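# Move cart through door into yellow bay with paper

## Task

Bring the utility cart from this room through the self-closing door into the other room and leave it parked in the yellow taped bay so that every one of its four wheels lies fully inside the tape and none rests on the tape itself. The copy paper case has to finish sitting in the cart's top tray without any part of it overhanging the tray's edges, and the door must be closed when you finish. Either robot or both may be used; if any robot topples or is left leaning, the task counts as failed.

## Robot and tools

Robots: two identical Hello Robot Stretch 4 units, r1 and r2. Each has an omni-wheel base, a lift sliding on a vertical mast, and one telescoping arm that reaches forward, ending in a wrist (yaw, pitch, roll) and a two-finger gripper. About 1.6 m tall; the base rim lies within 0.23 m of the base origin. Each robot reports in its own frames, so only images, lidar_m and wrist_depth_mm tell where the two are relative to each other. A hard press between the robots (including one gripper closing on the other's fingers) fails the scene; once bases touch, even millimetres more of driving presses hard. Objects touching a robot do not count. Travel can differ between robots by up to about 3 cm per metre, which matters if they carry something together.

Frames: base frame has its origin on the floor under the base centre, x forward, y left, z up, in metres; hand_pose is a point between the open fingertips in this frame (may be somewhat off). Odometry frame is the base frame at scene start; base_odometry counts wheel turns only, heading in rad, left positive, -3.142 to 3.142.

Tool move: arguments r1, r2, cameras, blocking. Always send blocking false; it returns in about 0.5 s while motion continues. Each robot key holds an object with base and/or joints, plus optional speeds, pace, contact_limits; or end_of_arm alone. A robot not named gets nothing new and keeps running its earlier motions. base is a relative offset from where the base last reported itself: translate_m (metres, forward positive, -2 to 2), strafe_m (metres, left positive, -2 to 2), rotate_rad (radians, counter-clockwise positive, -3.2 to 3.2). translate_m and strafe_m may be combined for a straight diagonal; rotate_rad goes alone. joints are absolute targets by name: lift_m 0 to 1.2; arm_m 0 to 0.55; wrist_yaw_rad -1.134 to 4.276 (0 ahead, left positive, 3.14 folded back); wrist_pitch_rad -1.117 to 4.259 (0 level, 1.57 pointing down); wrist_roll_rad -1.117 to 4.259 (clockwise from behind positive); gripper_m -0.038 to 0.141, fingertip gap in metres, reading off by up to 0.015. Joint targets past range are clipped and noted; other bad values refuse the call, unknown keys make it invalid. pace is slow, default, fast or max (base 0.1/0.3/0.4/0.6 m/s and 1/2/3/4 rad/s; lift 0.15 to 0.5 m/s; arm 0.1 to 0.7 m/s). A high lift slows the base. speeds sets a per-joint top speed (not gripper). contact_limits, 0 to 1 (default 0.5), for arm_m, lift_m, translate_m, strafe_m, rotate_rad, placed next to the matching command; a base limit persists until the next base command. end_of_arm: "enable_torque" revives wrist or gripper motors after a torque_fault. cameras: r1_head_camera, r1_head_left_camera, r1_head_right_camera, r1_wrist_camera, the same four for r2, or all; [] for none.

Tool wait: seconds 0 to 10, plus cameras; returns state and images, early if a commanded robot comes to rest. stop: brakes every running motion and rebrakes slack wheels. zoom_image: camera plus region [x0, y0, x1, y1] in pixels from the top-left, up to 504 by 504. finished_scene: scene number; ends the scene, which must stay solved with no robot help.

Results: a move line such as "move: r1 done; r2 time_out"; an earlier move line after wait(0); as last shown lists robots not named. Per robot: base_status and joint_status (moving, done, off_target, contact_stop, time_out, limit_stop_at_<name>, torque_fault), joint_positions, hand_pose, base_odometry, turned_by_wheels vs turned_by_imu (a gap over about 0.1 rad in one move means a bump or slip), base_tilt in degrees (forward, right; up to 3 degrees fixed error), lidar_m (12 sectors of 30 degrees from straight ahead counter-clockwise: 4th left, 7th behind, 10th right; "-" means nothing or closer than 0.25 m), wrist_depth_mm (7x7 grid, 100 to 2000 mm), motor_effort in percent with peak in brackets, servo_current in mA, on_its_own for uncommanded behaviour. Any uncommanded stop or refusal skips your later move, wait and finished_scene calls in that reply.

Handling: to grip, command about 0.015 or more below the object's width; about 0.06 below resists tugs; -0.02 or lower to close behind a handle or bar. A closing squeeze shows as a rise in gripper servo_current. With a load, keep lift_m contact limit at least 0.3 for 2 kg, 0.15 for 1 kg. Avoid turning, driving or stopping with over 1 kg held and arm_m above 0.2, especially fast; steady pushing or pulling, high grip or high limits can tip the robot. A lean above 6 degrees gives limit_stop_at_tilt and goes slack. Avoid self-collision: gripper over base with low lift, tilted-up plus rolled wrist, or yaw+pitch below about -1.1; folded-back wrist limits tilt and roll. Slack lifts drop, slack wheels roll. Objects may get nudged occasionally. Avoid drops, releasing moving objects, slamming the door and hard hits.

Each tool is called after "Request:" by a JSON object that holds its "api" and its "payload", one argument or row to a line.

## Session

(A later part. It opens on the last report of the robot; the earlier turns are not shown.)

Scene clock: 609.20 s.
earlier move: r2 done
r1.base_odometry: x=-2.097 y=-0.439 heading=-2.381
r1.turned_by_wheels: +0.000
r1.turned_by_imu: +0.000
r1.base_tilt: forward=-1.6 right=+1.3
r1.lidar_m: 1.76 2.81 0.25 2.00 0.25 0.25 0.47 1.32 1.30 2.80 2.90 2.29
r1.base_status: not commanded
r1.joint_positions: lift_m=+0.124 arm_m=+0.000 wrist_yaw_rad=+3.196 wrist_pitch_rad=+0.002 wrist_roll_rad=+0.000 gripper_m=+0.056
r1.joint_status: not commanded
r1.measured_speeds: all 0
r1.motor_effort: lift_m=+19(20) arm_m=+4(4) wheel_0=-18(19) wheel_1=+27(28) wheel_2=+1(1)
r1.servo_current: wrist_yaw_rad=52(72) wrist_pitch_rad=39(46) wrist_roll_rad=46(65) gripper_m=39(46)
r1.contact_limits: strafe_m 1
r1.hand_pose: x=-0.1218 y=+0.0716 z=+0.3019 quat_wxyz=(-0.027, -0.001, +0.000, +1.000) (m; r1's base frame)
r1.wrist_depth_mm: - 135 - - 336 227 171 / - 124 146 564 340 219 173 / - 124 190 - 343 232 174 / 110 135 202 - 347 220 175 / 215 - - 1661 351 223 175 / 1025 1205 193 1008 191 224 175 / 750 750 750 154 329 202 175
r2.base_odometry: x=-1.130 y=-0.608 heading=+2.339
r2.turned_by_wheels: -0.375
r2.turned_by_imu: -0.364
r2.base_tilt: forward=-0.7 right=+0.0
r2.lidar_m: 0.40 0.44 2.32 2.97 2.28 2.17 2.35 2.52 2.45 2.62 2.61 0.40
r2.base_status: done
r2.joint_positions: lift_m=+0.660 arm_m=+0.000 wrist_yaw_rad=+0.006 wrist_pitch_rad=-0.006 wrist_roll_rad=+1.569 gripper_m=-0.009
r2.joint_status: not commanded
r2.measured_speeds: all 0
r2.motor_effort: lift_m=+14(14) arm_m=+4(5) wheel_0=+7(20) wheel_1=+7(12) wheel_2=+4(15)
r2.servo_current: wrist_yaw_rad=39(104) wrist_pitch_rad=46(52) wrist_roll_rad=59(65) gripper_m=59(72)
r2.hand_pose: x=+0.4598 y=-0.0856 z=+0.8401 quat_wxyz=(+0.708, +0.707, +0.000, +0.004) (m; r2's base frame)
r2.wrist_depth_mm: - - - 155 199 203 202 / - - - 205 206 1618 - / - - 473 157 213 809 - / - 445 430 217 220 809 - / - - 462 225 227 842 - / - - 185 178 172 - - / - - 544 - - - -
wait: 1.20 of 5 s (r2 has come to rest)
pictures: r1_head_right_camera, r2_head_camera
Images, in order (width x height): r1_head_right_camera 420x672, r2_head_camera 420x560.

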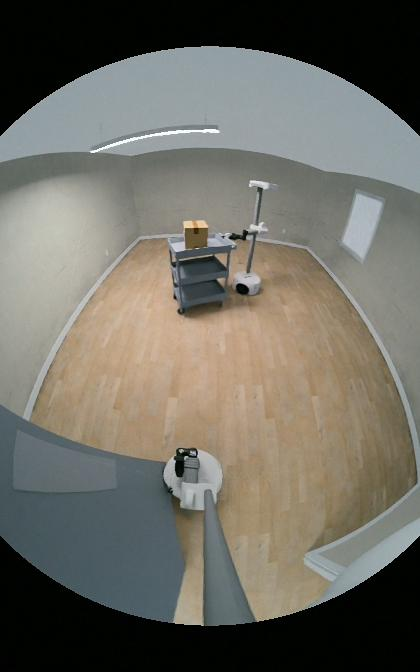

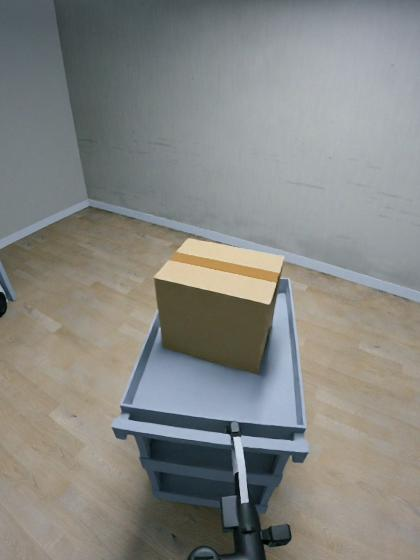

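Request:
{"api": "move", "payload": {
  "blocking": false,
  "cameras": [],
  "r2": {"base":{"translate_m":-0.4,"strafe_m":0.15},"pace":"slow","contact_limits":{"translate_m":0.4}}
}}

Request:
{"api": "wait", "payload": {
  "seconds": 8,
  "cameras": []
}}

Request:
{"api": "move", "payload": {
  "blocking": false,
  "cameras": [],
  "r2": {"base":{"strafe_m":0.4},"pace":"slow","contact_limits":{"strafe_m":0.4}}
}}

Request:
{"api": "wait", "payload": {
  "seconds": 8,
  "cameras": []
}}

Request:
{"api": "move", "payload": {
  "blocking": false,
  "cameras": [],
  "r2": {"base":{"rotate_rad":-0.5},"pace":"slow"}
}}

Request:
{"api": "wait", "payload": {
  "seconds": 5,
  "cameras": ["r2_head_camera","r1_head_right_camera"]
}}

Scene clock: 619.90 s.
move: r2 moving
r1: as last shown
r1.lidar_m: 1.77 2.80 0.25 2.00 0.25 0.25 0.47 1.32 1.29 2.80 2.88 2.30
r1.motor_effort: lift_m=+19(19) arm_m=+4(4) wheel_0=-18(18) wheel_1=+27(28) wheel_2=+1(1)
r1.servo_current: wrist_yaw_rad=59(72) wrist_pitch_rad=46(52) wrist_roll_rad=46(59) gripper_m=33(46)
r1.contact_limits: strafe_m 1
r1.wrist_depth_mm: - 135 - - 336 227 171 / - 124 146 564 340 218 172 / - 124 190 - 343 230 173 / 110 135 202 - 347 220 175 / 216 - - 1708 349 223 175 / 1008 1205 193 1008 191 224 176 / 759 759 741 153 329 202 176
r2.base_odometry: x=-1.125 y=-0.620 heading=+2.339
r2.turned_by_wheels: +0.000
r2.turned_by_imu: +0.000
r2.base_tilt: forward=-0.7 right=+0.0
r2.lidar_m: 0.38 0.47 2.33 2.95 2.23 2.17 2.31 2.53 2.46 2.61 2.62 0.41
r2.base_status: translate_m moving; strafe_m moving
r2.joint_positions: lift_m=+0.660 arm_m=+0.000 wrist_yaw_rad=+0.006 wrist_pitch_rad=-0.006 wrist_roll_rad=+1.569 gripper_m=-0.009
r2.joint_status: not commanded
r2.measured_speeds: translate_m=-0.048 strafe_m=+0.018 rotate_rad=-0.001 lift_m=+0.000 arm_m=+0.000 wrist_yaw_rad=+0.000 wrist_pitch_rad=+0.000 wrist_roll_rad=+0.000
r2.motor_effort: lift_m=+14(14) arm_m=+0(4) wheel_0=-10(10) wheel_1=-6(6) wheel_2=+16(16)
r2.servo_current: wrist_yaw_rad=52(59) wrist_pitch_rad=46(52) wrist_roll_rad=46(65) gripper_m=65(65)
r2.contact_limits: translate_m 0.4
r2.hand_pose: x=+0.4598 y=-0.0856 z=+0.8401 quat_wxyz=(+0.708, +0.707, +0.000, +0.004) (m; r2's base frame)
r2.wrist_depth_mm: - - - 162 202 206 207 / - - - 208 208 778 - / - - 466 160 216 - - / - 452 439 220 223 820 - / - - 466 227 229 854 - / - - 187 176 171 - - / - - 549 - 242 - -
pictures: none
No camera images: "cameras" was empty.

Scene clock: 624.90 s.
earlier move: r2 done
r1.base_odometry: x=-2.097 y=-0.439 heading=-2.381
r1.turned_by_wheels: +0.000
r1.turned_by_imu: +0.000
r1.base_tilt: forward=-1.6 right=+1.3
r1.lidar_m: 2.03 2.83 0.25 1.99 0.25 0.25 0.45 1.36 1.32 2.80 2.90 2.16
r1.base_status: not commanded
r1.joint_positions: lift_m=+0.124 arm_m=+0.000 wrist_yaw_rad=+3.196 wrist_pitch_rad=+0.002 wrist_roll_rad=+0.000 gripper_m=+0.056
r1.joint_status: not commanded
r1.measured_speeds: all 0
r1.motor_effort: lift_m=+19(19) arm_m=+4(4) wheel_0=-18(19) wheel_1=+27(28) wheel_2=+1(1)
r1.servo_current: wrist_yaw_rad=39(72) wrist_pitch_rad=46(52) wrist_roll_rad=65(65) gripper_m=46(52)
r1.contact_limits: strafe_m 1
r1.hand_pose: x=-0.1218 y=+0.0716 z=+0.3019 quat_wxyz=(-0.027, -0.001, +0.000, +1.000) (m; r1's base frame)
r1.wrist_depth_mm: - 135 - - 336 227 171 / - 124 146 559 340 219 172 / - 124 190 - 343 230 173 / 110 135 203 - 347 220 175 / 216 - - 1708 349 223 175 / 1008 1229 194 1008 191 223 176 / 759 750 750 153 327 202 176
r2.base_odometry: x=-0.960 y=-1.000 heading=+2.338
r2.turned_by_wheels: -0.001
r2.turned_by_imu: -0.004
r2.base_tilt: forward=-0.7 right=+0.0
r2.lidar_m: 0.42 0.57 3.43 2.37 1.83 1.78 1.80 2.42 2.35 2.51 3.07 0.38
r2.base_status: done
r2.joint_positions: lift_m=+0.660 arm_m=+0.000 wrist_yaw_rad=-0.007 wrist_pitch_rad=-0.006 wrist_roll_rad=+1.569 gripper_m=-0.009
r2.joint_status: not commanded
r2.measured_speeds: all 0
r2.motor_effort: lift_m=+14(14) arm_m=-4(4) wheel_0=-9(18) wheel_1=-6(9) wheel_2=+1(16)
r2.servo_current: wrist_yaw_rad=59(65) wrist_pitch_rad=46(52) wrist_roll_rad=52(65) gripper_m=59(72)
r2.contact_limits: translate_m 0.4
r2.hand_pose: x=+0.4587 y=-0.0893 z=+0.8401 quat_wxyz=(+0.708, +0.707, -0.004, +0.000) (m; r2's base frame)
r2.wrist_depth_mm: - - 504 162 164 676 - / - 402 387 172 176 741 - / - 427 404 132 191 809 - / - - 459 144 206 - - / - - 535 196 225 - - / - - 186 175 170 1863 521 / - - - - - 1708 488
wait: 5.00 of 8 s (r2 has come to rest)
pictures: none
No camera images: "cameras" was empty.

Scene clock: 625.40 s.
move: r2 moving
r1: as last shown
r1.lidar_m: 2.00 2.81 0.25 2.00 0.25 0.25 0.48 1.35 1.30 2.80 2.88 2.15
r1.motor_effort: lift_m=+19(19) arm_m=+4(4) wheel_0=-18(18) wheel_1=+27(28) wheel_2=+1(1)
r1.servo_current: wrist_yaw_rad=59(65) wrist_pitch_rad=46(52) wrist_roll_rad=52(52) gripper_m=39(46)
r1.contact_limits: strafe_m 1
r1.wrist_depth_mm: - 135 - - 336 227 171 / - 124 146 559 342 218 172 / - 124 190 - 343 231 174 / 109 135 202 - 347 221 175 / 216 - - 1661 349 222 176 / 1025 1205 193 1008 191 224 176 / 759 750 750 153 330 202 176
r2.base_odometry: x=-0.971 y=-1.009 heading=+2.337
r2.turned_by_wheels: -0.001
r2.turned_by_imu: -0.001
r2.base_tilt: forward=-0.6 right=+0.1
r2.lidar_m: 0.45 0.56 3.40 2.40 1.83 1.75 1.84 2.45 2.39 2.49 3.06 0.37
r2.base_status: strafe_m moving
r2.joint_positions: lift_m=+0.660 arm_m=+0.000 wrist_yaw_rad=-0.009 wrist_pitch_rad=-0.006 wrist_roll_rad=+1.569 gripper_m=-0.009
r2.joint_status: not commanded
r2.measured_speeds: translate_m=+0.000 strafe_m=+0.057 rotate_rad=-0.002 lift_m=+0.000 arm_m=+0.000 wrist_yaw_rad=+0.000 wrist_pitch_rad=+0.000 wrist_roll_rad=+0.000
r2.motor_effort: lift_m=+14(14) arm_m=-4(4) wheel_0=-18(18) wheel_1=+6(7) wheel_2=+0(1)
r2.servo_current: wrist_yaw_rad=46(59) wrist_pitch_rad=39(52) wrist_roll_rad=52(59) gripper_m=59(65)
r2.contact_limits: strafe_m 0.4
r2.hand_pose: x=+0.4585 y=-0.0899 z=+0.8401 quat_wxyz=(+0.708, +0.707, -0.005, -0.001) (m; r2's base frame)
r2.wrist_depth_mm: - - 496 162 164 676 - / - 397 384 172 176 750 - / - 424 407 132 190 809 - / - - 462 144 206 - - / - - 535 195 225 - - / - - 186 176 169 1863 521 / - - - - - 1756 484
pictures: none
No camera images: "cameras" was empty.

Scene clock: 630.03 s.
earlier move: r2 done
r1.base_odometry: x=-2.097 y=-0.439 heading=-2.381
r1.turned_by_wheels: +0.000
r1.turned_by_imu: +0.000
r1.base_tilt: forward=-1.6 right=+1.3
r1.lidar_m: 1.97 2.81 0.25 2.00 0.25 0.25 0.47 1.31 1.29 2.78 2.91 1.92
r1.base_status: not commanded
r1.joint_positions: lift_m=+0.124 arm_m=+0.000 wrist_yaw_rad=+3.196 wrist_pitch_rad=+0.002 wrist_roll_rad=+0.000 gripper_m=+0.056
r1.joint_status: not commanded
r1.measured_speeds: all 0
r1.motor_effort: lift_m=+19(20) arm_m=+4(4) wheel_0=-18(19) wheel_1=+27(28) wheel_2=+1(1)
r1.servo_current: wrist_yaw_rad=59(72) wrist_pitch_rad=33(59) wrist_roll_rad=33(72) gripper_m=39(46)
r1.contact_limits: strafe_m 1
r1.hand_pose: x=-0.1218 y=+0.0716 z=+0.3019 quat_wxyz=(-0.027, -0.001, +0.000, +1.000) (m; r1's base frame)
r1.wrist_depth_mm: - 135 - - 336 226 171 / - 124 146 559 342 219 172 / - 124 191 - 343 231 174 / 110 135 202 - 349 221 175 / 216 - - 1708 351 223 175 / 1008 1229 194 1025 191 224 176 / 759 759 750 153 325 202 176
r2.base_odometry: x=-1.248 y=-1.277 heading=+2.337
r2.turned_by_wheels: +0.000
r2.turned_by_imu: -0.003
r2.base_tilt: forward=-0.7 right=+0.1
r2.lidar_m: 0.51 2.29 3.08 2.15 1.61 1.56 1.63 2.34 2.71 2.83 0.48 0.32
r2.base_status: done
r2.joint_positions: lift_m=+0.660 arm_m=+0.000 wrist_yaw_rad=-0.020 wrist_pitch_rad=-0.006 wrist_roll_rad=+1.569 gripper_m=-0.009
r2.joint_status: not commanded
r2.measured_speeds: all 0
r2.on_its_own: wrist_yaw_rad is at rest, and its servo_current (111 mA) is outside its rest range (0 to 104 mA)
r2.motor_effort: lift_m=+13(14) arm_m=-4(4) wheel_0=-12(19) wheel_1=+0(8) wheel_2=-4(5)
r2.servo_current: wrist_yaw_rad=111(124) wrist_pitch_rad=46(52) wrist_roll_rad=46(59) gripper_m=72(72)
r2.contact_limits: strafe_m 0.4
r2.hand_pose: x=+0.4575 y=-0.0932 z=+0.8401 quat_wxyz=(+0.708, +0.706, -0.009, -0.005) (m; r2's base frame)
r2.wrist_depth_mm: - 347 - - - - - / - - - - - - - / - - - - - - - / - - - - - - - / - - - - - - - / - - - - - - 1255 / - - - - - 1808 1255
wait: 4.63 of 8 s (r2 has come to rest)
pictures: none
No camera images: "cameras" was empty.

Scene clock: 630.53 s.
move: r2 moving
r1: as last shown
r1.lidar_m: 1.95 2.82 0.27 2.00 0.25 0.25 0.49 1.33 1.30 2.81 2.88 1.93
r1.motor_effort: lift_m=+19(19) arm_m=+4(4) wheel_0=-18(18) wheel_1=+27(27) wheel_2=+1(1)
r1.servo_current: wrist_yaw_rad=39(65) wrist_pitch_rad=46(52) wrist_roll_rad=33(46) gripper_m=39(46)
r1.contact_limits: strafe_m 1
r1.wrist_depth_mm: - 135 - - 336 228 172 / - 124 146 564 340 218 172 / - 124 189 - 345 231 173 / 110 136 202 - 347 221 174 / 216 - - 1708 351 223 176 / 1025 1255 193 1025 191 224 176 / 759 759 750 153 327 201 175
r2.base_odometry: x=-1.248 y=-1.277 heading=+2.213
r2.turned_by_wheels: -0.124
r2.turned_by_imu: -0.120
r2.base_tilt: forward=-0.7 right=+0.0
r2.lidar_m: 0.47 2.30 3.09 2.44 1.68 1.56 1.59 2.07 2.71 2.76 0.63 0.34
r2.base_status: rotate_rad moving
r2.joint_positions: lift_m=+0.660 arm_m=+0.000 wrist_yaw_rad=-0.006 wrist_pitch_rad=-0.006 wrist_roll_rad=+1.569 gripper_m=-0.009
r2.joint_status: not commanded
r2.measured_speeds: translate_m=+0.000 strafe_m=+0.000 rotate_rad=-0.485 lift_m=+0.000 arm_m=+0.000 wrist_yaw_rad=+0.111 wrist_pitch_rad=+0.000 wrist_roll_rad=+0.000
r2.motor_effort: lift_m=+14(14) arm_m=-4(4) wheel_0=+3(14) wheel_1=+5(6) wheel_2=+10(10)
r2.servo_current: wrist_yaw_rad=39(124) wrist_pitch_rad=46(52) wrist_roll_rad=46(59) gripper_m=59(65)
r2.hand_pose: x=+0.4588 y=-0.0892 z=+0.8401 quat_wxyz=(+0.708, +0.707, -0.004, +0.000) (m; r2's base frame)
r2.wrist_depth_mm: - - - - - - - / - - - - - - - / - - - - - - - / - - - - - - - / - - - - - 1921 477 / - - - - 180 442 439 / - - - - - 1863 1255
pictures: none
No camera images: "cameras" was empty.

Scene clock: 631.73 s.
earlier move: r2 done
r1.base_odometry: x=-2.097 y=-0.439 heading=-2.381
r1.turned_by_wheels: +0.000
r1.turned_by_imu: +0.000
r1.base_tilt: forward=-1.6 right=+1.3
r1.lidar_m: 2.07 2.79 0.25 1.98 0.25 0.25 0.47 1.34 1.29 2.80 2.88 2.06
r1.base_status: not commanded
r1.joint_positions: lift_m=+0.124 arm_m=+0.000 wrist_yaw_rad=+3.196 wrist_pitch_rad=+0.002 wrist_roll_rad=+0.000 gripper_m=+0.056
r1.joint_status: not commanded
r1.measured_speeds: all 0
r1.motor_effort: lift_m=+19(19) arm_m=+4(4) wheel_0=-18(19) wheel_1=+27(28) wheel_2=+1(1)
r1.servo_current: wrist_yaw_rad=33(65) wrist_pitch_rad=46(52) wrist_roll_rad=46(72) gripper_m=46(52)
r1.contact_limits: strafe_m 1
r1.hand_pose: x=-0.1218 y=+0.0716 z=+0.3019 quat_wxyz=(-0.027, -0.001, +0.000, +1.000) (m; r1's base frame)
r1.wrist_depth_mm: - 135 - - 336 226 171 / - 124 146 559 340 218 172 / - 124 190 - 343 231 174 / 110 135 202 - 347 220 174 / 216 - - 1618 349 224 175 / 1025 1182 194 1008 190 224 175 / 750 768 750 153 327 202 176
r2.base_odometry: x=-1.248 y=-1.277 heading=+1.838
r2.turned_by_wheels: -0.375
r2.turned_by_imu: -0.361
r2.base_tilt: forward=-0.7 right=+0.1
r2.lidar_m: 0.42 0.51 2.31 3.08 2.08 1.60 1.56 1.63 2.42 2.67 2.90 0.40
r2.base_status: done
r2.joint_positions: lift_m=+0.660 arm_m=+0.000 wrist_yaw_rad=+0.000 wrist_pitch_rad=-0.006 wrist_roll_rad=+1.569 gripper_m=-0.009
r2.joint_status: not commanded
r2.measured_speeds: all 0
r2.motor_effort: lift_m=+14(14) arm_m=-4(4) wheel_0=+6(25) wheel_1=+5(10) wheel_2=+6(17)
r2.servo_current: wrist_yaw_rad=46(124) wrist_pitch_rad=46(52) wrist_roll_rad=46(65) gripper_m=65(65)
r2.hand_pose: x=+0.4593 y=-0.0875 z=+0.8402 quat_wxyz=(+0.708, +0.707, -0.002, +0.002) (m; r2's base frame)
r2.wrist_depth_mm: - - - 120 171 683 - / - - 404 178 181 741 - / - 421 399 137 194 798 - / - 488 449 203 208 - - / - - 504 218 224 - - / - - 186 181 170 1863 - / - - - - - 1708 492
wait: 1.20 of 5 s (r2 has come to rest)
pictures: r1_head_right_camera, r2_head_camera
Images, in order (width x height): r1_head_right_camera 420x672, r2_head_camera 420x560.

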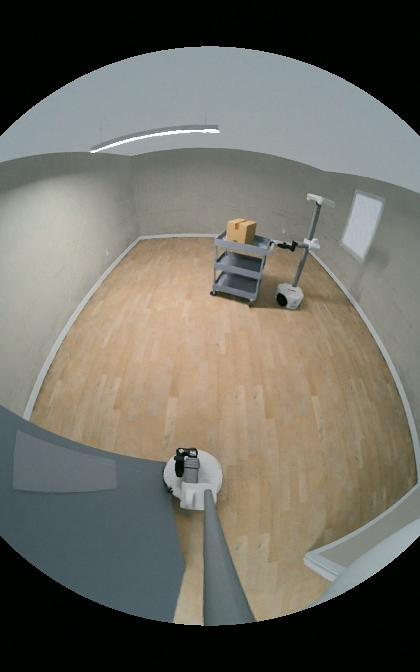

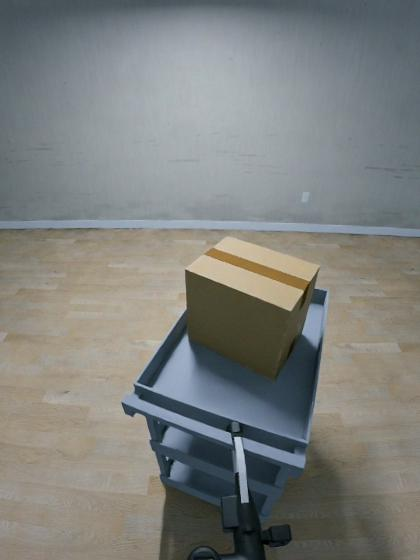

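Request:
{"api": "move", "payload": {
  "blocking": false,
  "cameras": [],
  "r2": {"base":{"strafe_m":0.5},"pace":"slow","contact_limits":{"strafe_m":0.4}}
}}

Request:
{"api": "wait", "payload": {
  "seconds": 8,
  "cameras": []
}}

Request:
{"api": "move", "payload": {
  "blocking": false,
  "cameras": [],
  "r2": {"base":{"rotate_rad":-0.5},"pace":"slow"}
}}

Request:
{"api": "wait", "payload": {
  "seconds": 5,
  "cameras": []
}}

Request:
{"api": "move", "payload": {
  "blocking": false,
  "cameras": [],
  "r2": {"base":{"strafe_m":0.45},"pace":"slow","contact_limits":{"strafe_m":0.4}}
}}

Request:
{"api": "wait", "payload": {
  "seconds": 8,
  "cameras": ["r2_head_camera","r1_head_right_camera"]
}}

Scene clock: 639.90 s.
move: r2 moving
r1: as last shown
r1.lidar_m: 2.04 2.81 0.25 2.01 0.25 0.25 0.47 1.35 1.32 2.78 2.88 2.06
r1.motor_effort: lift_m=+19(19) arm_m=+4(4) wheel_0=-18(19) wheel_1=+27(27) wheel_2=+1(1)
r1.servo_current: wrist_yaw_rad=39(65) wrist_pitch_rad=46(46) wrist_roll_rad=59(59) gripper_m=46(46)
r1.contact_limits: strafe_m 1
r1.wrist_depth_mm: - 135 - - 338 227 171 / - 124 145 564 340 218 172 / - 124 190 - 345 232 173 / 109 135 202 - 349 220 174 / 216 - - 1661 349 223 175 / 1008 1205 194 1025 190 224 176 / 750 759 750 153 329 202 176
r2.base_odometry: x=-1.262 y=-1.281 heading=+1.838
r2.turned_by_wheels: -0.001
r2.turned_by_imu: +0.000
r2.base_tilt: forward=-0.7 right=+0.1
r2.lidar_m: 0.43 0.54 2.30 3.07 2.05 1.61 1.56 1.64 2.42 2.72 2.92 0.39
r2.base_status: strafe_m moving
r2.joint_positions: lift_m=+0.660 arm_m=+0.000 wrist_yaw_rad=-0.001 wrist_pitch_rad=-0.006 wrist_roll_rad=+1.569 gripper_m=-0.009
r2.joint_status: not commanded
r2.measured_speeds: translate_m=+0.001 strafe_m=+0.055 rotate_rad=-0.003 lift_m=+0.000 arm_m=+0.000 wrist_yaw_rad=-0.007 wrist_pitch_rad=+0.000 wrist_roll_rad=+0.000
r2.motor_effort: lift_m=+13(14) arm_m=-4(4) wheel_0=-14(14) wheel_1=+7(9) wheel_2=+0(4)
r2.servo_current: wrist_yaw_rad=46(52) wrist_pitch_rad=52(52) wrist_roll_rad=39(59) gripper_m=65(65)
r2.contact_limits: strafe_m 0.4
r2.hand_pose: x=+0.4593 y=-0.0876 z=+0.8402 quat_wxyz=(+0.708, +0.707, -0.002, +0.002) (m; r2's base frame)
r2.wrist_depth_mm: - - - 173 176 683 - / - - 413 182 185 732 - / - 418 402 193 196 798 - / - 480 445 205 211 - - / - - 504 220 226 - - / - - 186 176 171 1863 - / - - - - - 1808 496
pictures: none
No camera images: "cameras" was empty.

Scene clock: 645.53 s.
earlier move: r2 done
r1.base_odometry: x=-2.097 y=-0.439 heading=-2.381
r1.turned_by_wheels: +0.000
r1.turned_by_imu: +0.000
r1.base_tilt: forward=-1.6 right=+1.3
r1.lidar_m: 1.85 2.79 0.25 2.00 0.25 0.25 0.48 1.33 1.30 2.79 2.90 1.70
r1.base_status: not commanded
r1.joint_positions: lift_m=+0.124 arm_m=+0.000 wrist_yaw_rad=+3.196 wrist_pitch_rad=+0.002 wrist_roll_rad=+0.000 gripper_m=+0.056
r1.joint_status: not commanded
r1.measured_speeds: all 0
r1.motor_effort: lift_m=+19(20) arm_m=+4(4) wheel_0=-18(19) wheel_1=+27(28) wheel_2=+1(1)
r1.servo_current: wrist_yaw_rad=52(72) wrist_pitch_rad=46(46) wrist_roll_rad=39(72) gripper_m=39(46)
r1.contact_limits: strafe_m 1
r1.hand_pose: x=-0.1218 y=+0.0716 z=+0.3019 quat_wxyz=(-0.027, -0.001, +0.000, +1.000) (m; r1's base frame)
r1.wrist_depth_mm: - 135 - - 334 227 171 / - 124 146 564 340 217 172 / - 124 190 - 345 232 174 / 109 135 203 - 345 221 175 / 216 - - 1661 349 224 175 / 1025 1229 194 1008 191 224 176 / 750 759 759 153 327 202 175
r2.base_odometry: x=-1.730 y=-1.408 heading=+1.837
r2.turned_by_wheels: -0.001
r2.turned_by_imu: -0.005
r2.base_tilt: forward=-0.7 right=+0.1
r2.lidar_m: 0.49 1.97 1.90 2.60 2.05 1.57 1.53 1.63 2.32 3.19 0.44 0.33
r2.base_status: done
r2.joint_positions: lift_m=+0.660 arm_m=+0.000 wrist_yaw_rad=-0.020 wrist_pitch_rad=-0.006 wrist_roll_rad=+1.569 gripper_m=-0.009
r2.joint_status: not commanded
r2.measured_speeds: all 0
r2.on_its_own: wrist_yaw_rad is at rest, and its servo_current (117 mA) is outside its rest range (0 to 104 mA)
r2.motor_effort: lift_m=+13(14) arm_m=-4(4) wheel_0=-13(21) wheel_1=+0(9) wheel_2=-3(5)
r2.servo_current: wrist_yaw_rad=117(124) wrist_pitch_rad=46(52) wrist_roll_rad=46(65) gripper_m=52(72)
r2.contact_limits: strafe_m 0.4
r2.hand_pose: x=+0.4575 y=-0.0931 z=+0.8402 quat_wxyz=(+0.708, +0.706, -0.009, -0.005) (m; r2's base frame)
r2.wrist_depth_mm: - 362 - - - - - / - - - - - - - / - - - - - - - / - - - - - - - / - - - - - - - / - - - - - - 1255 / - - - - - 1863 1255
wait: 5.63 of 8 s (r2 has come to rest)
pictures: none
No camera images: "cameras" was empty.

Scene clock: 646.03 s.
move: r2 moving
r1: as last shown
r1.base_tilt: forward=-1.6 right=+1.2
r1.lidar_m: 1.88 2.79 0.25 2.02 0.25 0.25 0.48 1.32 1.30 2.81 2.89 1.75
r1.motor_effort: lift_m=+19(19) arm_m=+4(4) wheel_0=-18(19) wheel_1=+27(27) wheel_2=+1(1)
r1.servo_current: wrist_yaw_rad=46(59) wrist_pitch_rad=46(46) wrist_roll_rad=52(52) gripper_m=39(46)
r1.contact_limits: strafe_m 1
r1.wrist_depth_mm: - 135 - - 336 226 171 / - 124 145 564 338 218 172 / - 124 190 - 345 230 173 / 110 136 202 - 345 222 175 / 216 - - 1708 351 222 176 / 1008 1205 194 1008 191 224 175 / 759 759 750 153 329 202 176
r2.base_odometry: x=-1.730 y=-1.408 heading=+1.713
r2.turned_by_wheels: -0.124
r2.turned_by_imu: -0.120
r2.base_tilt: forward=-0.7 right=+0.1
r2.lidar_m: 0.45 3.33 1.90 2.61 2.33 1.62 1.52 1.57 2.07 3.21 0.61 0.30
r2.base_status: rotate_rad moving
r2.joint_positions: lift_m=+0.660 arm_m=+0.000 wrist_yaw_rad=-0.005 wrist_pitch_rad=-0.006 wrist_roll_rad=+1.569 gripper_m=-0.009
r2.joint_status: not commanded
r2.measured_speeds: translate_m=-0.001 strafe_m=+0.000 rotate_rad=-0.484 lift_m=+0.000 arm_m=+0.000 wrist_yaw_rad=+0.105 wrist_pitch_rad=+0.000 wrist_roll_rad=+0.000
r2.motor_effort: lift_m=+13(14) arm_m=-4(4) wheel_0=+6(11) wheel_1=+5(5) wheel_2=+9(9)
r2.servo_current: wrist_yaw_rad=65(130) wrist_pitch_rad=39(52) wrist_roll_rad=39(59) gripper_m=59(65)
r2.hand_pose: x=+0.4588 y=-0.0890 z=+0.8402 quat_wxyz=(+0.708, +0.707, -0.004, +0.000) (m; r2's base frame)
r2.wrist_depth_mm: - 314 - - - - - / - - - - - - - / - - - - - - - / - - - - - - - / - - - - - - - / - - - - 176 445 445 / - - - - - 1808 1229
pictures: none
No camera images: "cameras" was empty.

Scene clock: 647.23 s.
earlier move: r2 done
r1.base_odometry: x=-2.097 y=-0.439 heading=-2.381
r1.turned_by_wheels: +0.000
r1.turned_by_imu: +0.000
r1.base_tilt: forward=-1.5 right=+1.3
r1.lidar_m: 1.96 2.81 0.25 1.99 0.25 0.25 0.48 1.33 1.29 2.80 2.88 1.87
r1.base_status: not commanded
r1.joint_positions: lift_m=+0.124 arm_m=+0.000 wrist_yaw_rad=+3.196 wrist_pitch_rad=+0.002 wrist_roll_rad=+0.000 gripper_m=+0.056
r1.joint_status: not commanded
r1.measured_speeds: all 0
r1.motor_effort: lift_m=+19(19) arm_m=+4(4) wheel_0=-18(19) wheel_1=+27(28) wheel_2=+1(1)
r1.servo_current: wrist_yaw_rad=39(65) wrist_pitch_rad=46(52) wrist_roll_rad=33(65) gripper_m=39(46)
r1.contact_limits: strafe_m 1
r1.hand_pose: x=-0.1218 y=+0.0716 z=+0.3019 quat_wxyz=(-0.027, -0.001, +0.000, +1.000) (m; r1's base frame)
r1.wrist_depth_mm: - 135 - - 336 227 171 / - 124 146 569 340 217 173 / - 124 190 - 343 231 174 / 109 135 202 - 345 220 174 / 216 - - 1661 351 223 176 / 1008 1229 193 1025 191 223 176 / 750 750 759 153 327 202 175
r2.base_odometry: x=-1.730 y=-1.409 heading=+1.338
r2.turned_by_wheels: -0.375
r2.turned_by_imu: -0.362
r2.base_tilt: forward=-0.7 right=+0.1
r2.lidar_m: 0.44 0.54 1.92 1.90 2.60 2.04 1.57 1.50 1.64 2.42 3.20 0.37
r2.base_status: done
r2.joint_positions: lift_m=+0.660 arm_m=+0.000 wrist_yaw_rad=-0.001 wrist_pitch_rad=-0.006 wrist_roll_rad=+1.569 gripper_m=-0.009
r2.joint_status: not commanded
r2.measured_speeds: all 0
r2.motor_effort: lift_m=+13(14) arm_m=-4(4) wheel_0=+8(23) wheel_1=+4(10) wheel_2=+5(15)
r2.servo_current: wrist_yaw_rad=46(130) wrist_pitch_rad=39(52) wrist_roll_rad=39(59) gripper_m=59(72)
r2.hand_pose: x=+0.4592 y=-0.0877 z=+0.8402 quat_wxyz=(+0.708, +0.707, -0.002, +0.002) (m; r2's base frame)
r2.wrist_depth_mm: - - - 116 116 173 - / - - 430 177 180 741 - / - 415 399 137 193 798 - / - 484 445 202 207 - - / - - 508 211 224 - - / - - 183 179 170 1808 - / - - - - - 1708 500
wait: 1.20 of 5 s (r2 has come to rest)
pictures: none
No camera images: "cameras" was empty.

Scene clock: 647.73 s.
move: r2 moving
r1: as last shown
r1.base_tilt: forward=-1.6 right=+1.3
r1.lidar_m: 1.99 2.83 0.27 2.01 0.25 0.25 0.46 1.33 1.31 2.81 2.89 1.87
r1.motor_effort: lift_m=+19(19) arm_m=+4(4) wheel_0=-18(18) wheel_1=+27(27) wheel_2=+1(1)
r1.servo_current: wrist_yaw_rad=33(52) wrist_pitch_rad=39(46) wrist_roll_rad=52(59) gripper_m=39(46)
r1.contact_limits: strafe_m 1
r1.wrist_depth_mm: - 135 - - 336 228 171 / - 124 146 554 340 219 173 / - 124 190 - 343 231 174 / 110 135 202 - 349 221 174 / 216 - - 1661 349 223 175 / 1025 1205 193 1008 191 224 176 / 768 759 750 153 327 202 176
r2.base_odometry: x=-1.744 y=-1.405 heading=+1.338
r2.turned_by_wheels: +0.000
r2.turned_by_imu: -0.001
r2.base_tilt: forward=-0.7 right=+0.1
r2.lidar_m: 0.43 0.53 1.91 1.90 2.58 2.02 1.56 1.54 1.66 2.44 3.21 0.38
r2.base_status: strafe_m moving
r2.joint_positions: lift_m=+0.660 arm_m=+0.000 wrist_yaw_rad=-0.001 wrist_pitch_rad=-0.006 wrist_roll_rad=+1.569 gripper_m=-0.009
r2.joint_status: not commanded
r2.measured_speeds: translate_m=+0.000 strafe_m=+0.057 rotate_rad=-0.001 lift_m=+0.000 arm_m=+0.000 wrist_yaw_rad=+0.000 wrist_pitch_rad=+0.000 wrist_roll_rad=+0.000
r2.motor_effort: lift_m=+13(14) arm_m=-4(4) wheel_0=-15(15) wheel_1=+6(9) wheel_2=+0(4)
r2.servo_current: wrist_yaw_rad=39(52) wrist_pitch_rad=39(46) wrist_roll_rad=52(65) gripper_m=59(65)
r2.contact_limits: strafe_m 0.4
r2.hand_pose: x=+0.4592 y=-0.0877 z=+0.8402 quat_wxyz=(+0.708, +0.707, -0.002, +0.002) (m; r2's base frame)
r2.wrist_depth_mm: - - - 121 171 176 - / - - 418 182 184 732 - / - 421 407 191 196 809 - / - 484 445 205 209 - - / - - 508 220 225 - - / - - 186 177 171 1863 - / - - - - - 1756 496
pictures: none
No camera images: "cameras" was empty.

Scene clock: 652.90 s.
earlier move: r2 done
r1.base_odometry: x=-2.097 y=-0.439 heading=-2.381
r1.turned_by_wheels: +0.000
r1.turned_by_imu: +0.000
r1.base_tilt: forward=-1.6 right=+1.3
r1.lidar_m: 1.64 2.79 0.25 2.00 0.25 0.25 0.49 1.34 1.32 2.81 1.49 1.43
r1.base_status: not commanded
r1.joint_positions: lift_m=+0.124 arm_m=+0.000 wrist_yaw_rad=+3.196 wrist_pitch_rad=+0.002 wrist_roll_rad=+0.000 gripper_m=+0.056
r1.joint_status: not commanded
r1.measured_speeds: all 0
r1.motor_effort: lift_m=+19(20) arm_m=+4(4) wheel_0=-18(19) wheel_1=+27(28) wheel_2=+1(1)
r1.servo_current: wrist_yaw_rad=59(72) wrist_pitch_rad=46(52) wrist_roll_rad=39(65) gripper_m=39(52)
r1.contact_limits: strafe_m 1
r1.hand_pose: x=-0.1218 y=+0.0716 z=+0.3019 quat_wxyz=(-0.027, -0.001, +0.000, +1.000) (m; r1's base frame)
r1.wrist_depth_mm: - 135 - - 336 227 171 / - 124 145 559 340 219 172 / - 124 190 - 343 231 174 / 109 136 202 - 349 221 174 / 216 - - 1661 349 223 175 / 1008 1229 194 1025 191 224 176 / 750 750 750 153 327 202 176
r2.base_odometry: x=-2.168 y=-1.305 heading=+1.337
r2.turned_by_wheels: -0.001
r2.turned_by_imu: -0.006
r2.base_tilt: forward=-0.7 right=+0.1
r2.lidar_m: 0.50 3.03 1.48 1.47 2.19 2.29 1.74 1.69 1.83 2.69 0.50 0.32
r2.base_status: done
r2.joint_positions: lift_m=+0.660 arm_m=+0.000 wrist_yaw_rad=-0.017 wrist_pitch_rad=-0.006 wrist_roll_rad=+1.569 gripper_m=-0.009
r2.joint_status: not commanded
r2.measured_speeds: all 0
r2.motor_effort: lift_m=+14(14) arm_m=-4(4) wheel_0=-14(19) wheel_1=+1(9) wheel_2=-4(6)
r2.servo_current: wrist_yaw_rad=98(104) wrist_pitch_rad=46(52) wrist_roll_rad=39(65) gripper_m=52(72)
r2.contact_limits: strafe_m 0.4
r2.hand_pose: x=+0.4578 y=-0.0924 z=+0.8402 quat_wxyz=(+0.708, +0.706, -0.008, -0.004) (m; r2's base frame)
r2.wrist_depth_mm: - 340 - - - - - / - 418 - - - - - / - - - - - - - / - - - - - - - / - - - - - - - / - - - - - 1756 1281 / - - - - - 1863 1255
wait: 5.17 of 8 s (r2 has come to rest)
pictures: r1_head_right_camera, r2_head_camera
Images, in order (width x height): r1_head_right_camera 420x672, r2_head_camera 420x560.

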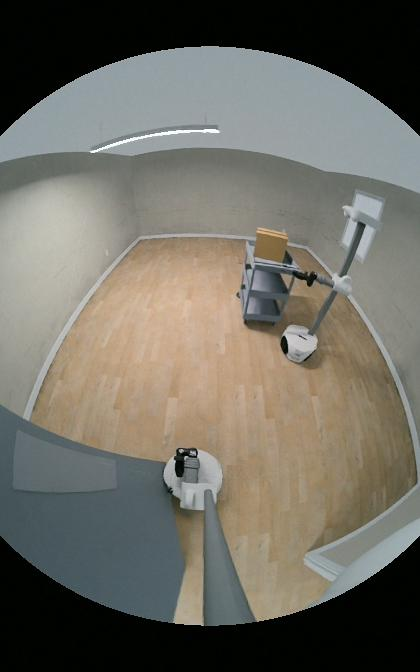

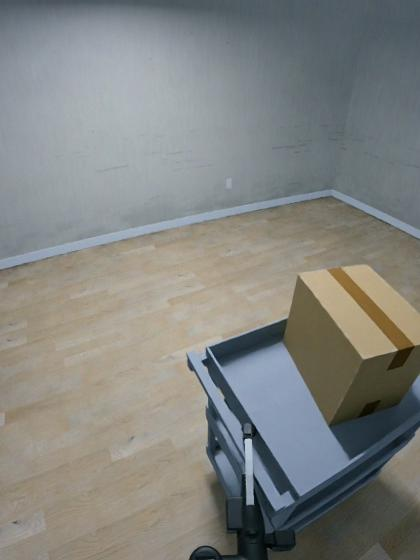

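Request:
{"api": "move", "payload": {
  "blocking": false,
  "cameras": [],
  "r2": {"base":{"rotate_rad":-0.5},"pace":"slow"}
}}

Request:
{"api": "wait", "payload": {
  "seconds": 5,
  "cameras": []
}}

Request:
{"api": "move", "payload": {
  "blocking": false,
  "cameras": [],
  "r2": {"base":{"strafe_m":0.4},"pace":"slow","contact_limits":{"strafe_m":0.4}}
}}

Request:
{"api": "wait", "payload": {
  "seconds": 8,
  "cameras": []
}}

Request:
{"api": "move", "payload": {
  "blocking": false,
  "cameras": [],
  "r2": {"base":{"rotate_rad":-0.45},"pace":"slow"}
}}

Request:
{"api": "wait", "payload": {
  "seconds": 5,
  "cameras": ["r2_head_camera","r2_head_left_camera","r2_head_right_camera","r1_head_right_camera"]
}}

Scene clock: 663.40 s.
move: r2 moving
r1: as last shown
r1.base_tilt: forward=-1.6 right=+1.2
r1.lidar_m: 1.68 2.80 0.25 1.99 0.25 0.25 0.48 1.32 1.30 2.80 1.53 1.44
r1.motor_effort: lift_m=+19(19) arm_m=+4(4) wheel_0=-18(18) wheel_1=+28(28) wheel_2=+1(1)
r1.servo_current: wrist_yaw_rad=52(59) wrist_pitch_rad=46(46) wrist_roll_rad=46(65) gripper_m=46(46)
r1.contact_limits: strafe_m 1
r1.wrist_depth_mm: - 135 - - 336 227 171 / - 124 146 559 338 220 172 / - 124 190 - 345 230 173 / 110 135 202 - 349 220 175 / 216 - - 1708 347 223 175 / 1008 1229 194 1008 191 224 176 / 750 750 750 153 327 202 176
r2.base_odometry: x=-2.168 y=-1.304 heading=+1.213
r2.turned_by_wheels: -0.124
r2.turned_by_imu: -0.119
r2.base_tilt: forward=-0.7 right=+0.1
r2.lidar_m: 0.43 3.04 1.59 1.45 2.20 2.26 1.80 1.68 1.80 2.35 0.75 0.34
r2.base_status: rotate_rad moving
r2.joint_positions: lift_m=+0.660 arm_m=+0.000 wrist_yaw_rad=-0.001 wrist_pitch_rad=-0.006 wrist_roll_rad=+1.569 gripper_m=-0.009
r2.joint_status: not commanded
r2.measured_speeds: translate_m=+0.000 strafe_m=+0.001 rotate_rad=-0.479 lift_m=+0.000 arm_m=+0.000 wrist_yaw_rad=+0.084 wrist_pitch_rad=+0.000 wrist_roll_rad=+0.000
r2.motor_effort: lift_m=+13(14) arm_m=-4(4) wheel_0=+4(13) wheel_1=+5(6) wheel_2=+10(10)
r2.servo_current: wrist_yaw_rad=39(111) wrist_pitch_rad=46(52) wrist_roll_rad=46(59) gripper_m=59(65)
r2.hand_pose: x=+0.4592 y=-0.0877 z=+0.8402 quat_wxyz=(+0.708, +0.707, -0.002, +0.002) (m; r2's base frame)
r2.wrist_depth_mm: - 330 - - - - - / - 379 - - - - - / - - - - - - - / - - - - - - - / - - - - - - - / - - - - 182 1499 469 / - - - - - 1921 1255
pictures: none
No camera images: "cameras" was empty.

Scene clock: 664.60 s.
earlier move: r2 done
r1.base_odometry: x=-2.097 y=-0.439 heading=-2.381
r1.turned_by_wheels: +0.000
r1.turned_by_imu: +0.000
r1.base_tilt: forward=-1.6 right=+1.2
r1.lidar_m: 1.88 2.83 0.25 2.00 0.26 0.25 0.46 1.36 1.31 2.79 1.55 1.45
r1.base_status: not commanded
r1.joint_positions: lift_m=+0.124 arm_m=+0.000 wrist_yaw_rad=+3.196 wrist_pitch_rad=+0.002 wrist_roll_rad=+0.000 gripper_m=+0.056
r1.joint_status: not commanded
r1.measured_speeds: all 0
r1.motor_effort: lift_m=+19(19) arm_m=+4(4) wheel_0=-18(19) wheel_1=+27(28) wheel_2=+1(1)
r1.servo_current: wrist_yaw_rad=52(72) wrist_pitch_rad=46(52) wrist_roll_rad=65(78) gripper_m=39(52)
r1.contact_limits: strafe_m 1
r1.hand_pose: x=-0.1218 y=+0.0716 z=+0.3019 quat_wxyz=(-0.027, -0.001, +0.000, +1.000) (m; r1's base frame)
r1.wrist_depth_mm: - 135 - - 334 226 171 / - 123 146 559 338 218 173 / - 124 189 - 345 230 174 / 110 136 202 - 347 220 176 / 216 - - 1618 349 223 176 / 1008 1205 194 1008 191 223 175 / 759 759 759 153 330 202 176
r2.base_odometry: x=-2.168 y=-1.305 heading=+0.838
r2.turned_by_wheels: -0.375
r2.turned_by_imu: -0.361
r2.base_tilt: forward=-0.7 right=+0.1
r2.lidar_m: 0.44 0.50 3.03 1.46 1.48 2.18 2.21 1.73 1.72 1.84 2.78 0.39
r2.base_status: done
r2.joint_positions: lift_m=+0.660 arm_m=+0.000 wrist_yaw_rad=+0.000 wrist_pitch_rad=-0.006 wrist_roll_rad=+1.569 gripper_m=-0.009
r2.joint_status: not commanded
r2.measured_speeds: all 0
r2.motor_effort: lift_m=+13(14) arm_m=-4(4) wheel_0=+7(23) wheel_1=+6(11) wheel_2=+3(17)
r2.servo_current: wrist_yaw_rad=39(130) wrist_pitch_rad=46(52) wrist_roll_rad=52(59) gripper_m=59(65)
r2.hand_pose: x=+0.4593 y=-0.0875 z=+0.8402 quat_wxyz=(+0.708, +0.707, -0.002, +0.002) (m; r2's base frame)
r2.wrist_depth_mm: - - - 123 123 180 180 / - - 500 182 186 732 - / - 424 413 194 196 798 - / - 469 439 206 210 809 - / - - 488 219 224 - - / - - 184 178 171 - - / - - - - 133 1708 508
wait: 1.20 of 5 s (r2 has come to rest)
pictures: none
No camera images: "cameras" was empty.

Scene clock: 665.10 s.
move: r2 moving
r1: as last shown
r1.base_tilt: forward=-1.6 right=+1.3
r1.lidar_m: 1.87 2.77 0.25 1.99 0.25 0.25 0.47 1.35 1.29 2.80 1.54 1.44
r1.motor_effort: lift_m=+19(19) arm_m=+4(4) wheel_0=-18(19) wheel_1=+27(27) wheel_2=+1(1)
r1.servo_current: wrist_yaw_rad=65(65) wrist_pitch_rad=39(46) wrist_roll_rad=26(65) gripper_m=46(46)
r1.contact_limits: strafe_m 1
r1.wrist_depth_mm: - 135 - - 336 227 171 / - 124 146 564 340 219 172 / - 124 190 - 343 231 174 / 110 135 202 - 347 221 174 / 216 - - 1661 353 223 175 / 1025 1182 195 1025 191 224 176 / 750 750 741 154 327 202 176
r2.base_odometry: x=-2.178 y=-1.295 heading=+0.838
r2.turned_by_wheels: +0.000
r2.turned_by_imu: +0.000
r2.base_tilt: forward=-0.7 right=+0.1
r2.lidar_m: 0.44 0.54 3.01 1.44 1.48 2.18 2.22 1.76 1.72 1.90 2.81 0.39
r2.base_status: strafe_m moving
r2.joint_positions: lift_m=+0.660 arm_m=+0.000 wrist_yaw_rad=-0.002 wrist_pitch_rad=-0.006 wrist_roll_rad=+1.569 gripper_m=-0.009
r2.joint_status: not commanded
r2.measured_speeds: translate_m=+0.000 strafe_m=+0.056 rotate_rad=+0.002 lift_m=+0.000 arm_m=+0.000 wrist_yaw_rad=-0.013 wrist_pitch_rad=+0.000 wrist_roll_rad=+0.000
r2.motor_effort: lift_m=+13(14) arm_m=-4(4) wheel_0=-12(12) wheel_1=+6(9) wheel_2=-1(2)
r2.servo_current: wrist_yaw_rad=52(52) wrist_pitch_rad=46(46) wrist_roll_rad=52(52) gripper_m=65(65)
r2.contact_limits: strafe_m 0.4
r2.hand_pose: x=+0.4592 y=-0.0879 z=+0.8402 quat_wxyz=(+0.708, +0.707, -0.003, +0.001) (m; r2's base frame)
r2.wrist_depth_mm: - - - 127 126 183 183 / - - 512 186 189 741 - / - 436 413 196 200 809 - / - 469 436 211 213 831 - / - - 488 221 226 - - / - - 187 178 171 - - / - - - - - 1708 508
pictures: none
No camera images: "cameras" was empty.

Scene clock: 669.73 s.
earlier move: r2 done
r1.base_odometry: x=-2.097 y=-0.439 heading=-2.381
r1.turned_by_wheels: +0.000
r1.turned_by_imu: +0.000
r1.base_tilt: forward=-1.6 right=+1.3
r1.lidar_m: 1.53 2.80 0.26 2.01 0.25 0.25 0.46 1.33 1.30 2.78 2.88 1.06
r1.base_status: not commanded
r1.joint_positions: lift_m=+0.124 arm_m=+0.000 wrist_yaw_rad=+3.196 wrist_pitch_rad=+0.002 wrist_roll_rad=+0.000 gripper_m=+0.056
r1.joint_status: not commanded
r1.measured_speeds: all 0
r1.motor_effort: lift_m=+19(20) arm_m=+4(4) wheel_0=-18(19) wheel_1=+27(28) wheel_2=+1(1)
r1.servo_current: wrist_yaw_rad=46(72) wrist_pitch_rad=39(52) wrist_roll_rad=39(65) gripper_m=46(46)
r1.contact_limits: strafe_m 1
r1.hand_pose: x=-0.1218 y=+0.0716 z=+0.3019 quat_wxyz=(-0.027, -0.001, +0.000, +1.000) (m; r1's base frame)
r1.wrist_depth_mm: - 135 - - 336 226 171 / - 124 146 564 340 218 172 / - 124 190 - 343 230 174 / 110 135 202 - 349 220 175 / 216 - - 1661 349 223 175 / 1025 1182 193 1008 191 223 176 / 741 759 759 153 329 202 176
r2.base_odometry: x=-2.465 y=-1.037 heading=+0.837
r2.turned_by_wheels: +0.000
r2.turned_by_imu: -0.003
r2.base_tilt: forward=-0.7 right=+0.1
r2.lidar_m: 0.47 2.72 2.72 1.09 1.09 1.96 2.15 2.06 1.99 2.19 0.66 0.34
r2.base_status: done
r2.joint_positions: lift_m=+0.660 arm_m=+0.000 wrist_yaw_rad=-0.010 wrist_pitch_rad=-0.006 wrist_roll_rad=+1.569 gripper_m=-0.009
r2.joint_status: not commanded
r2.measured_speeds: all 0
r2.motor_effort: lift_m=+14(14) arm_m=-3(4) wheel_0=-9(20) wheel_1=+3(9) wheel_2=-3(4)
r2.servo_current: wrist_yaw_rad=59(72) wrist_pitch_rad=39(52) wrist_roll_rad=46(59) gripper_m=65(72)
r2.contact_limits: strafe_m 0.4
r2.hand_pose: x=+0.4584 y=-0.0902 z=+0.8402 quat_wxyz=(+0.708, +0.707, -0.005, -0.001) (m; r2's base frame)
r2.wrist_depth_mm: 345 330 - - - - - / - 397 - - - - - / - - - - - - - / - - - - - - - / - - - - - - - / - - 125 - 181 1537 473 / - - - - - 1618 1255
wait: 4.63 of 8 s (r2 has come to rest)
pictures: none
No camera images: "cameras" was empty.

Scene clock: 670.23 s.
move: r2 moving
r1: as last shown
r1.lidar_m: 1.52 2.81 0.25 2.01 0.25 0.25 0.45 1.36 1.30 2.80 2.90 1.05
r1.motor_effort: lift_m=+19(20) arm_m=+4(4) wheel_0=-18(19) wheel_1=+27(27) wheel_2=+1(1)
r1.servo_current: wrist_yaw_rad=33(59) wrist_pitch_rad=39(46) wrist_roll_rad=46(65) gripper_m=46(46)
r1.contact_limits: strafe_m 1
r1.wrist_depth_mm: - 135 - - 336 227 171 / - 124 146 564 340 218 172 / - 124 190 - 343 231 173 / 109 136 202 - 345 221 175 / 216 - - 1708 349 222 175 / 1008 1205 193 1025 191 223 176 / 759 759 741 153 330 202 176
r2.base_odometry: x=-2.465 y=-1.037 heading=+0.714
r2.turned_by_wheels: -0.123
r2.turned_by_imu: -0.119
r2.base_tilt: forward=-0.7 right=+0.0
r2.lidar_m: 0.41 2.82 2.72 1.27 1.07 1.94 2.05 2.10 2.01 2.13 2.83 0.35
r2.base_status: rotate_rad moving
r2.joint_positions: lift_m=+0.660 arm_m=+0.000 wrist_yaw_rad=+0.011 wrist_pitch_rad=-0.006 wrist_roll_rad=+1.569 gripper_m=-0.009
r2.joint_status: not commanded
r2.measured_speeds: translate_m=+0.002 strafe_m=+0.000 rotate_rad=-0.477 lift_m=+0.000 arm_m=+0.000 wrist_yaw_rad=+0.078 wrist_pitch_rad=+0.000 wrist_roll_rad=+0.000
r2.motor_effort: lift_m=+13(14) arm_m=-4(4) wheel_0=+14(14) wheel_1=+9(9) wheel_2=+13(13)
r2.servo_current: wrist_yaw_rad=65(65) wrist_pitch_rad=46(52) wrist_roll_rad=59(59) gripper_m=52(65)
r2.hand_pose: x=+0.4602 y=-0.0843 z=+0.8402 quat_wxyz=(+0.708, +0.707, +0.002, +0.006) (m; r2's base frame)
r2.wrist_depth_mm: 315 319 317 - - - - / - 375 345 - - - - / - - - - - - - / - - - - - - - / - - - - - - - / - - 174 - 180 1756 484 / - - - - - 1499 1160
pictures: none
No camera images: "cameras" was empty.

Scene clock: 671.37 s.
earlier move: r2 done
r1.base_odometry: x=-2.097 y=-0.439 heading=-2.381
r1.turned_by_wheels: +0.000
r1.turned_by_imu: +0.000
r1.base_tilt: forward=-1.6 right=+1.3
r1.lidar_m: 1.64 2.82 0.26 2.01 0.25 0.25 0.44 1.35 1.30 2.78 2.89 1.06
r1.base_status: not commanded
r1.joint_positions: lift_m=+0.124 arm_m=+0.000 wrist_yaw_rad=+3.196 wrist_pitch_rad=+0.002 wrist_roll_rad=+0.000 gripper_m=+0.056
r1.joint_status: not commanded
r1.measured_speeds: all 0
r1.motor_effort: lift_m=+19(20) arm_m=+4(4) wheel_0=-18(19) wheel_1=+27(27) wheel_2=+1(1)
r1.servo_current: wrist_yaw_rad=52(72) wrist_pitch_rad=39(46) wrist_roll_rad=52(72) gripper_m=39(46)
r1.contact_limits: strafe_m 1
r1.hand_pose: x=-0.1218 y=+0.0716 z=+0.3019 quat_wxyz=(-0.027, -0.001, +0.000, +1.000) (m; r1's base frame)
r1.wrist_depth_mm: - 135 - - 336 227 171 / - 124 146 559 340 219 173 / - 124 190 - 345 231 173 / 110 136 203 - 349 221 175 / 215 - - 1708 351 223 175 / 1008 1205 193 1008 191 223 176 / 750 759 750 153 327 202 176
r2.base_odometry: x=-2.465 y=-1.037 heading=+0.388
r2.turned_by_wheels: -0.326
r2.turned_by_imu: -0.315
r2.base_tilt: forward=-0.7 right=+0.0
r2.lidar_m: 0.43 0.48 2.72 2.73 1.04 1.12 1.95 2.21 2.04 2.04 2.28 0.40
r2.base_status: done
r2.joint_positions: lift_m=+0.660 arm_m=+0.000 wrist_yaw_rad=+0.007 wrist_pitch_rad=-0.006 wrist_roll_rad=+1.569 gripper_m=-0.009
r2.joint_status: not commanded
r2.measured_speeds: all 0
r2.motor_effort: lift_m=+13(14) arm_m=-4(4) wheel_0=+5(22) wheel_1=+5(11) wheel_2=+4(17)
r2.servo_current: wrist_yaw_rad=59(111) wrist_pitch_rad=39(52) wrist_roll_rad=46(59) gripper_m=65(65)
r2.hand_pose: x=+0.4599 y=-0.0853 z=+0.8402 quat_wxyz=(+0.708, +0.707, +0.001, +0.005) (m; r2's base frame)
r2.wrist_depth_mm: - - - 131 186 1464 1138 / - - 597 135 191 195 191 / - 525 421 198 202 809 - / - 462 430 210 213 831 - / - - 480 220 225 - - / - - 185 174 170 - - / - - - - - 1661 -
wait: 1.13 of 5 s (r2 has come to rest)
pictures: r1_head_right_camera, r2_head_camera, r2_head_left_camera, r2_head_right_camera
Images, in order (width x height): r1_head_right_camera 420x672, r2_head_camera 420x560, r2_head_left_camera 420x672, r2_head_right_camera 420x672.

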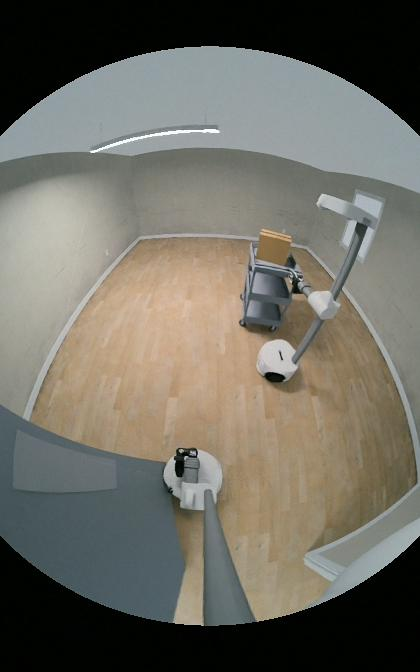

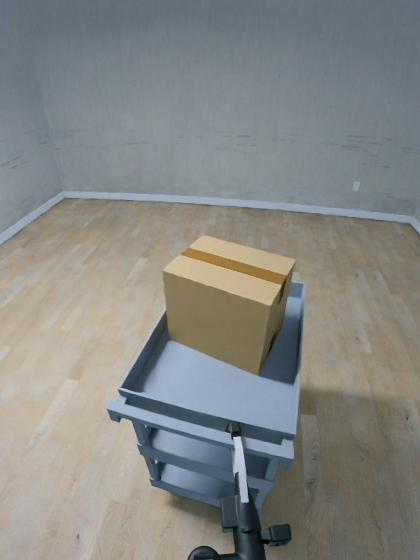

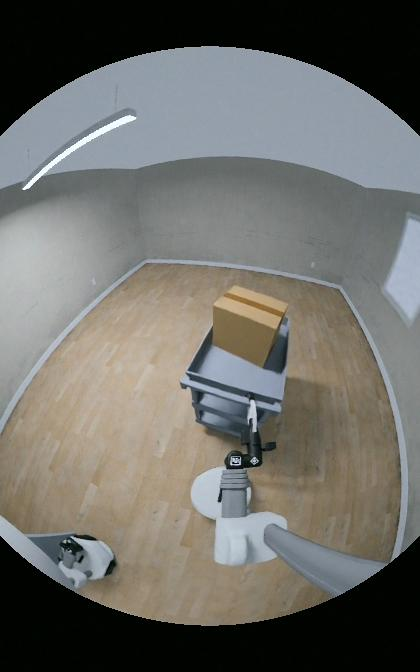

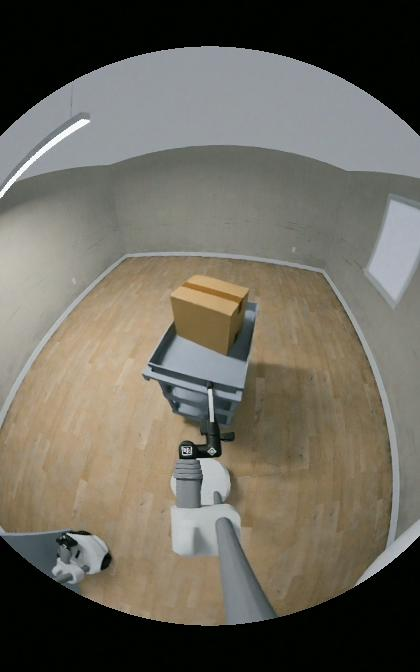

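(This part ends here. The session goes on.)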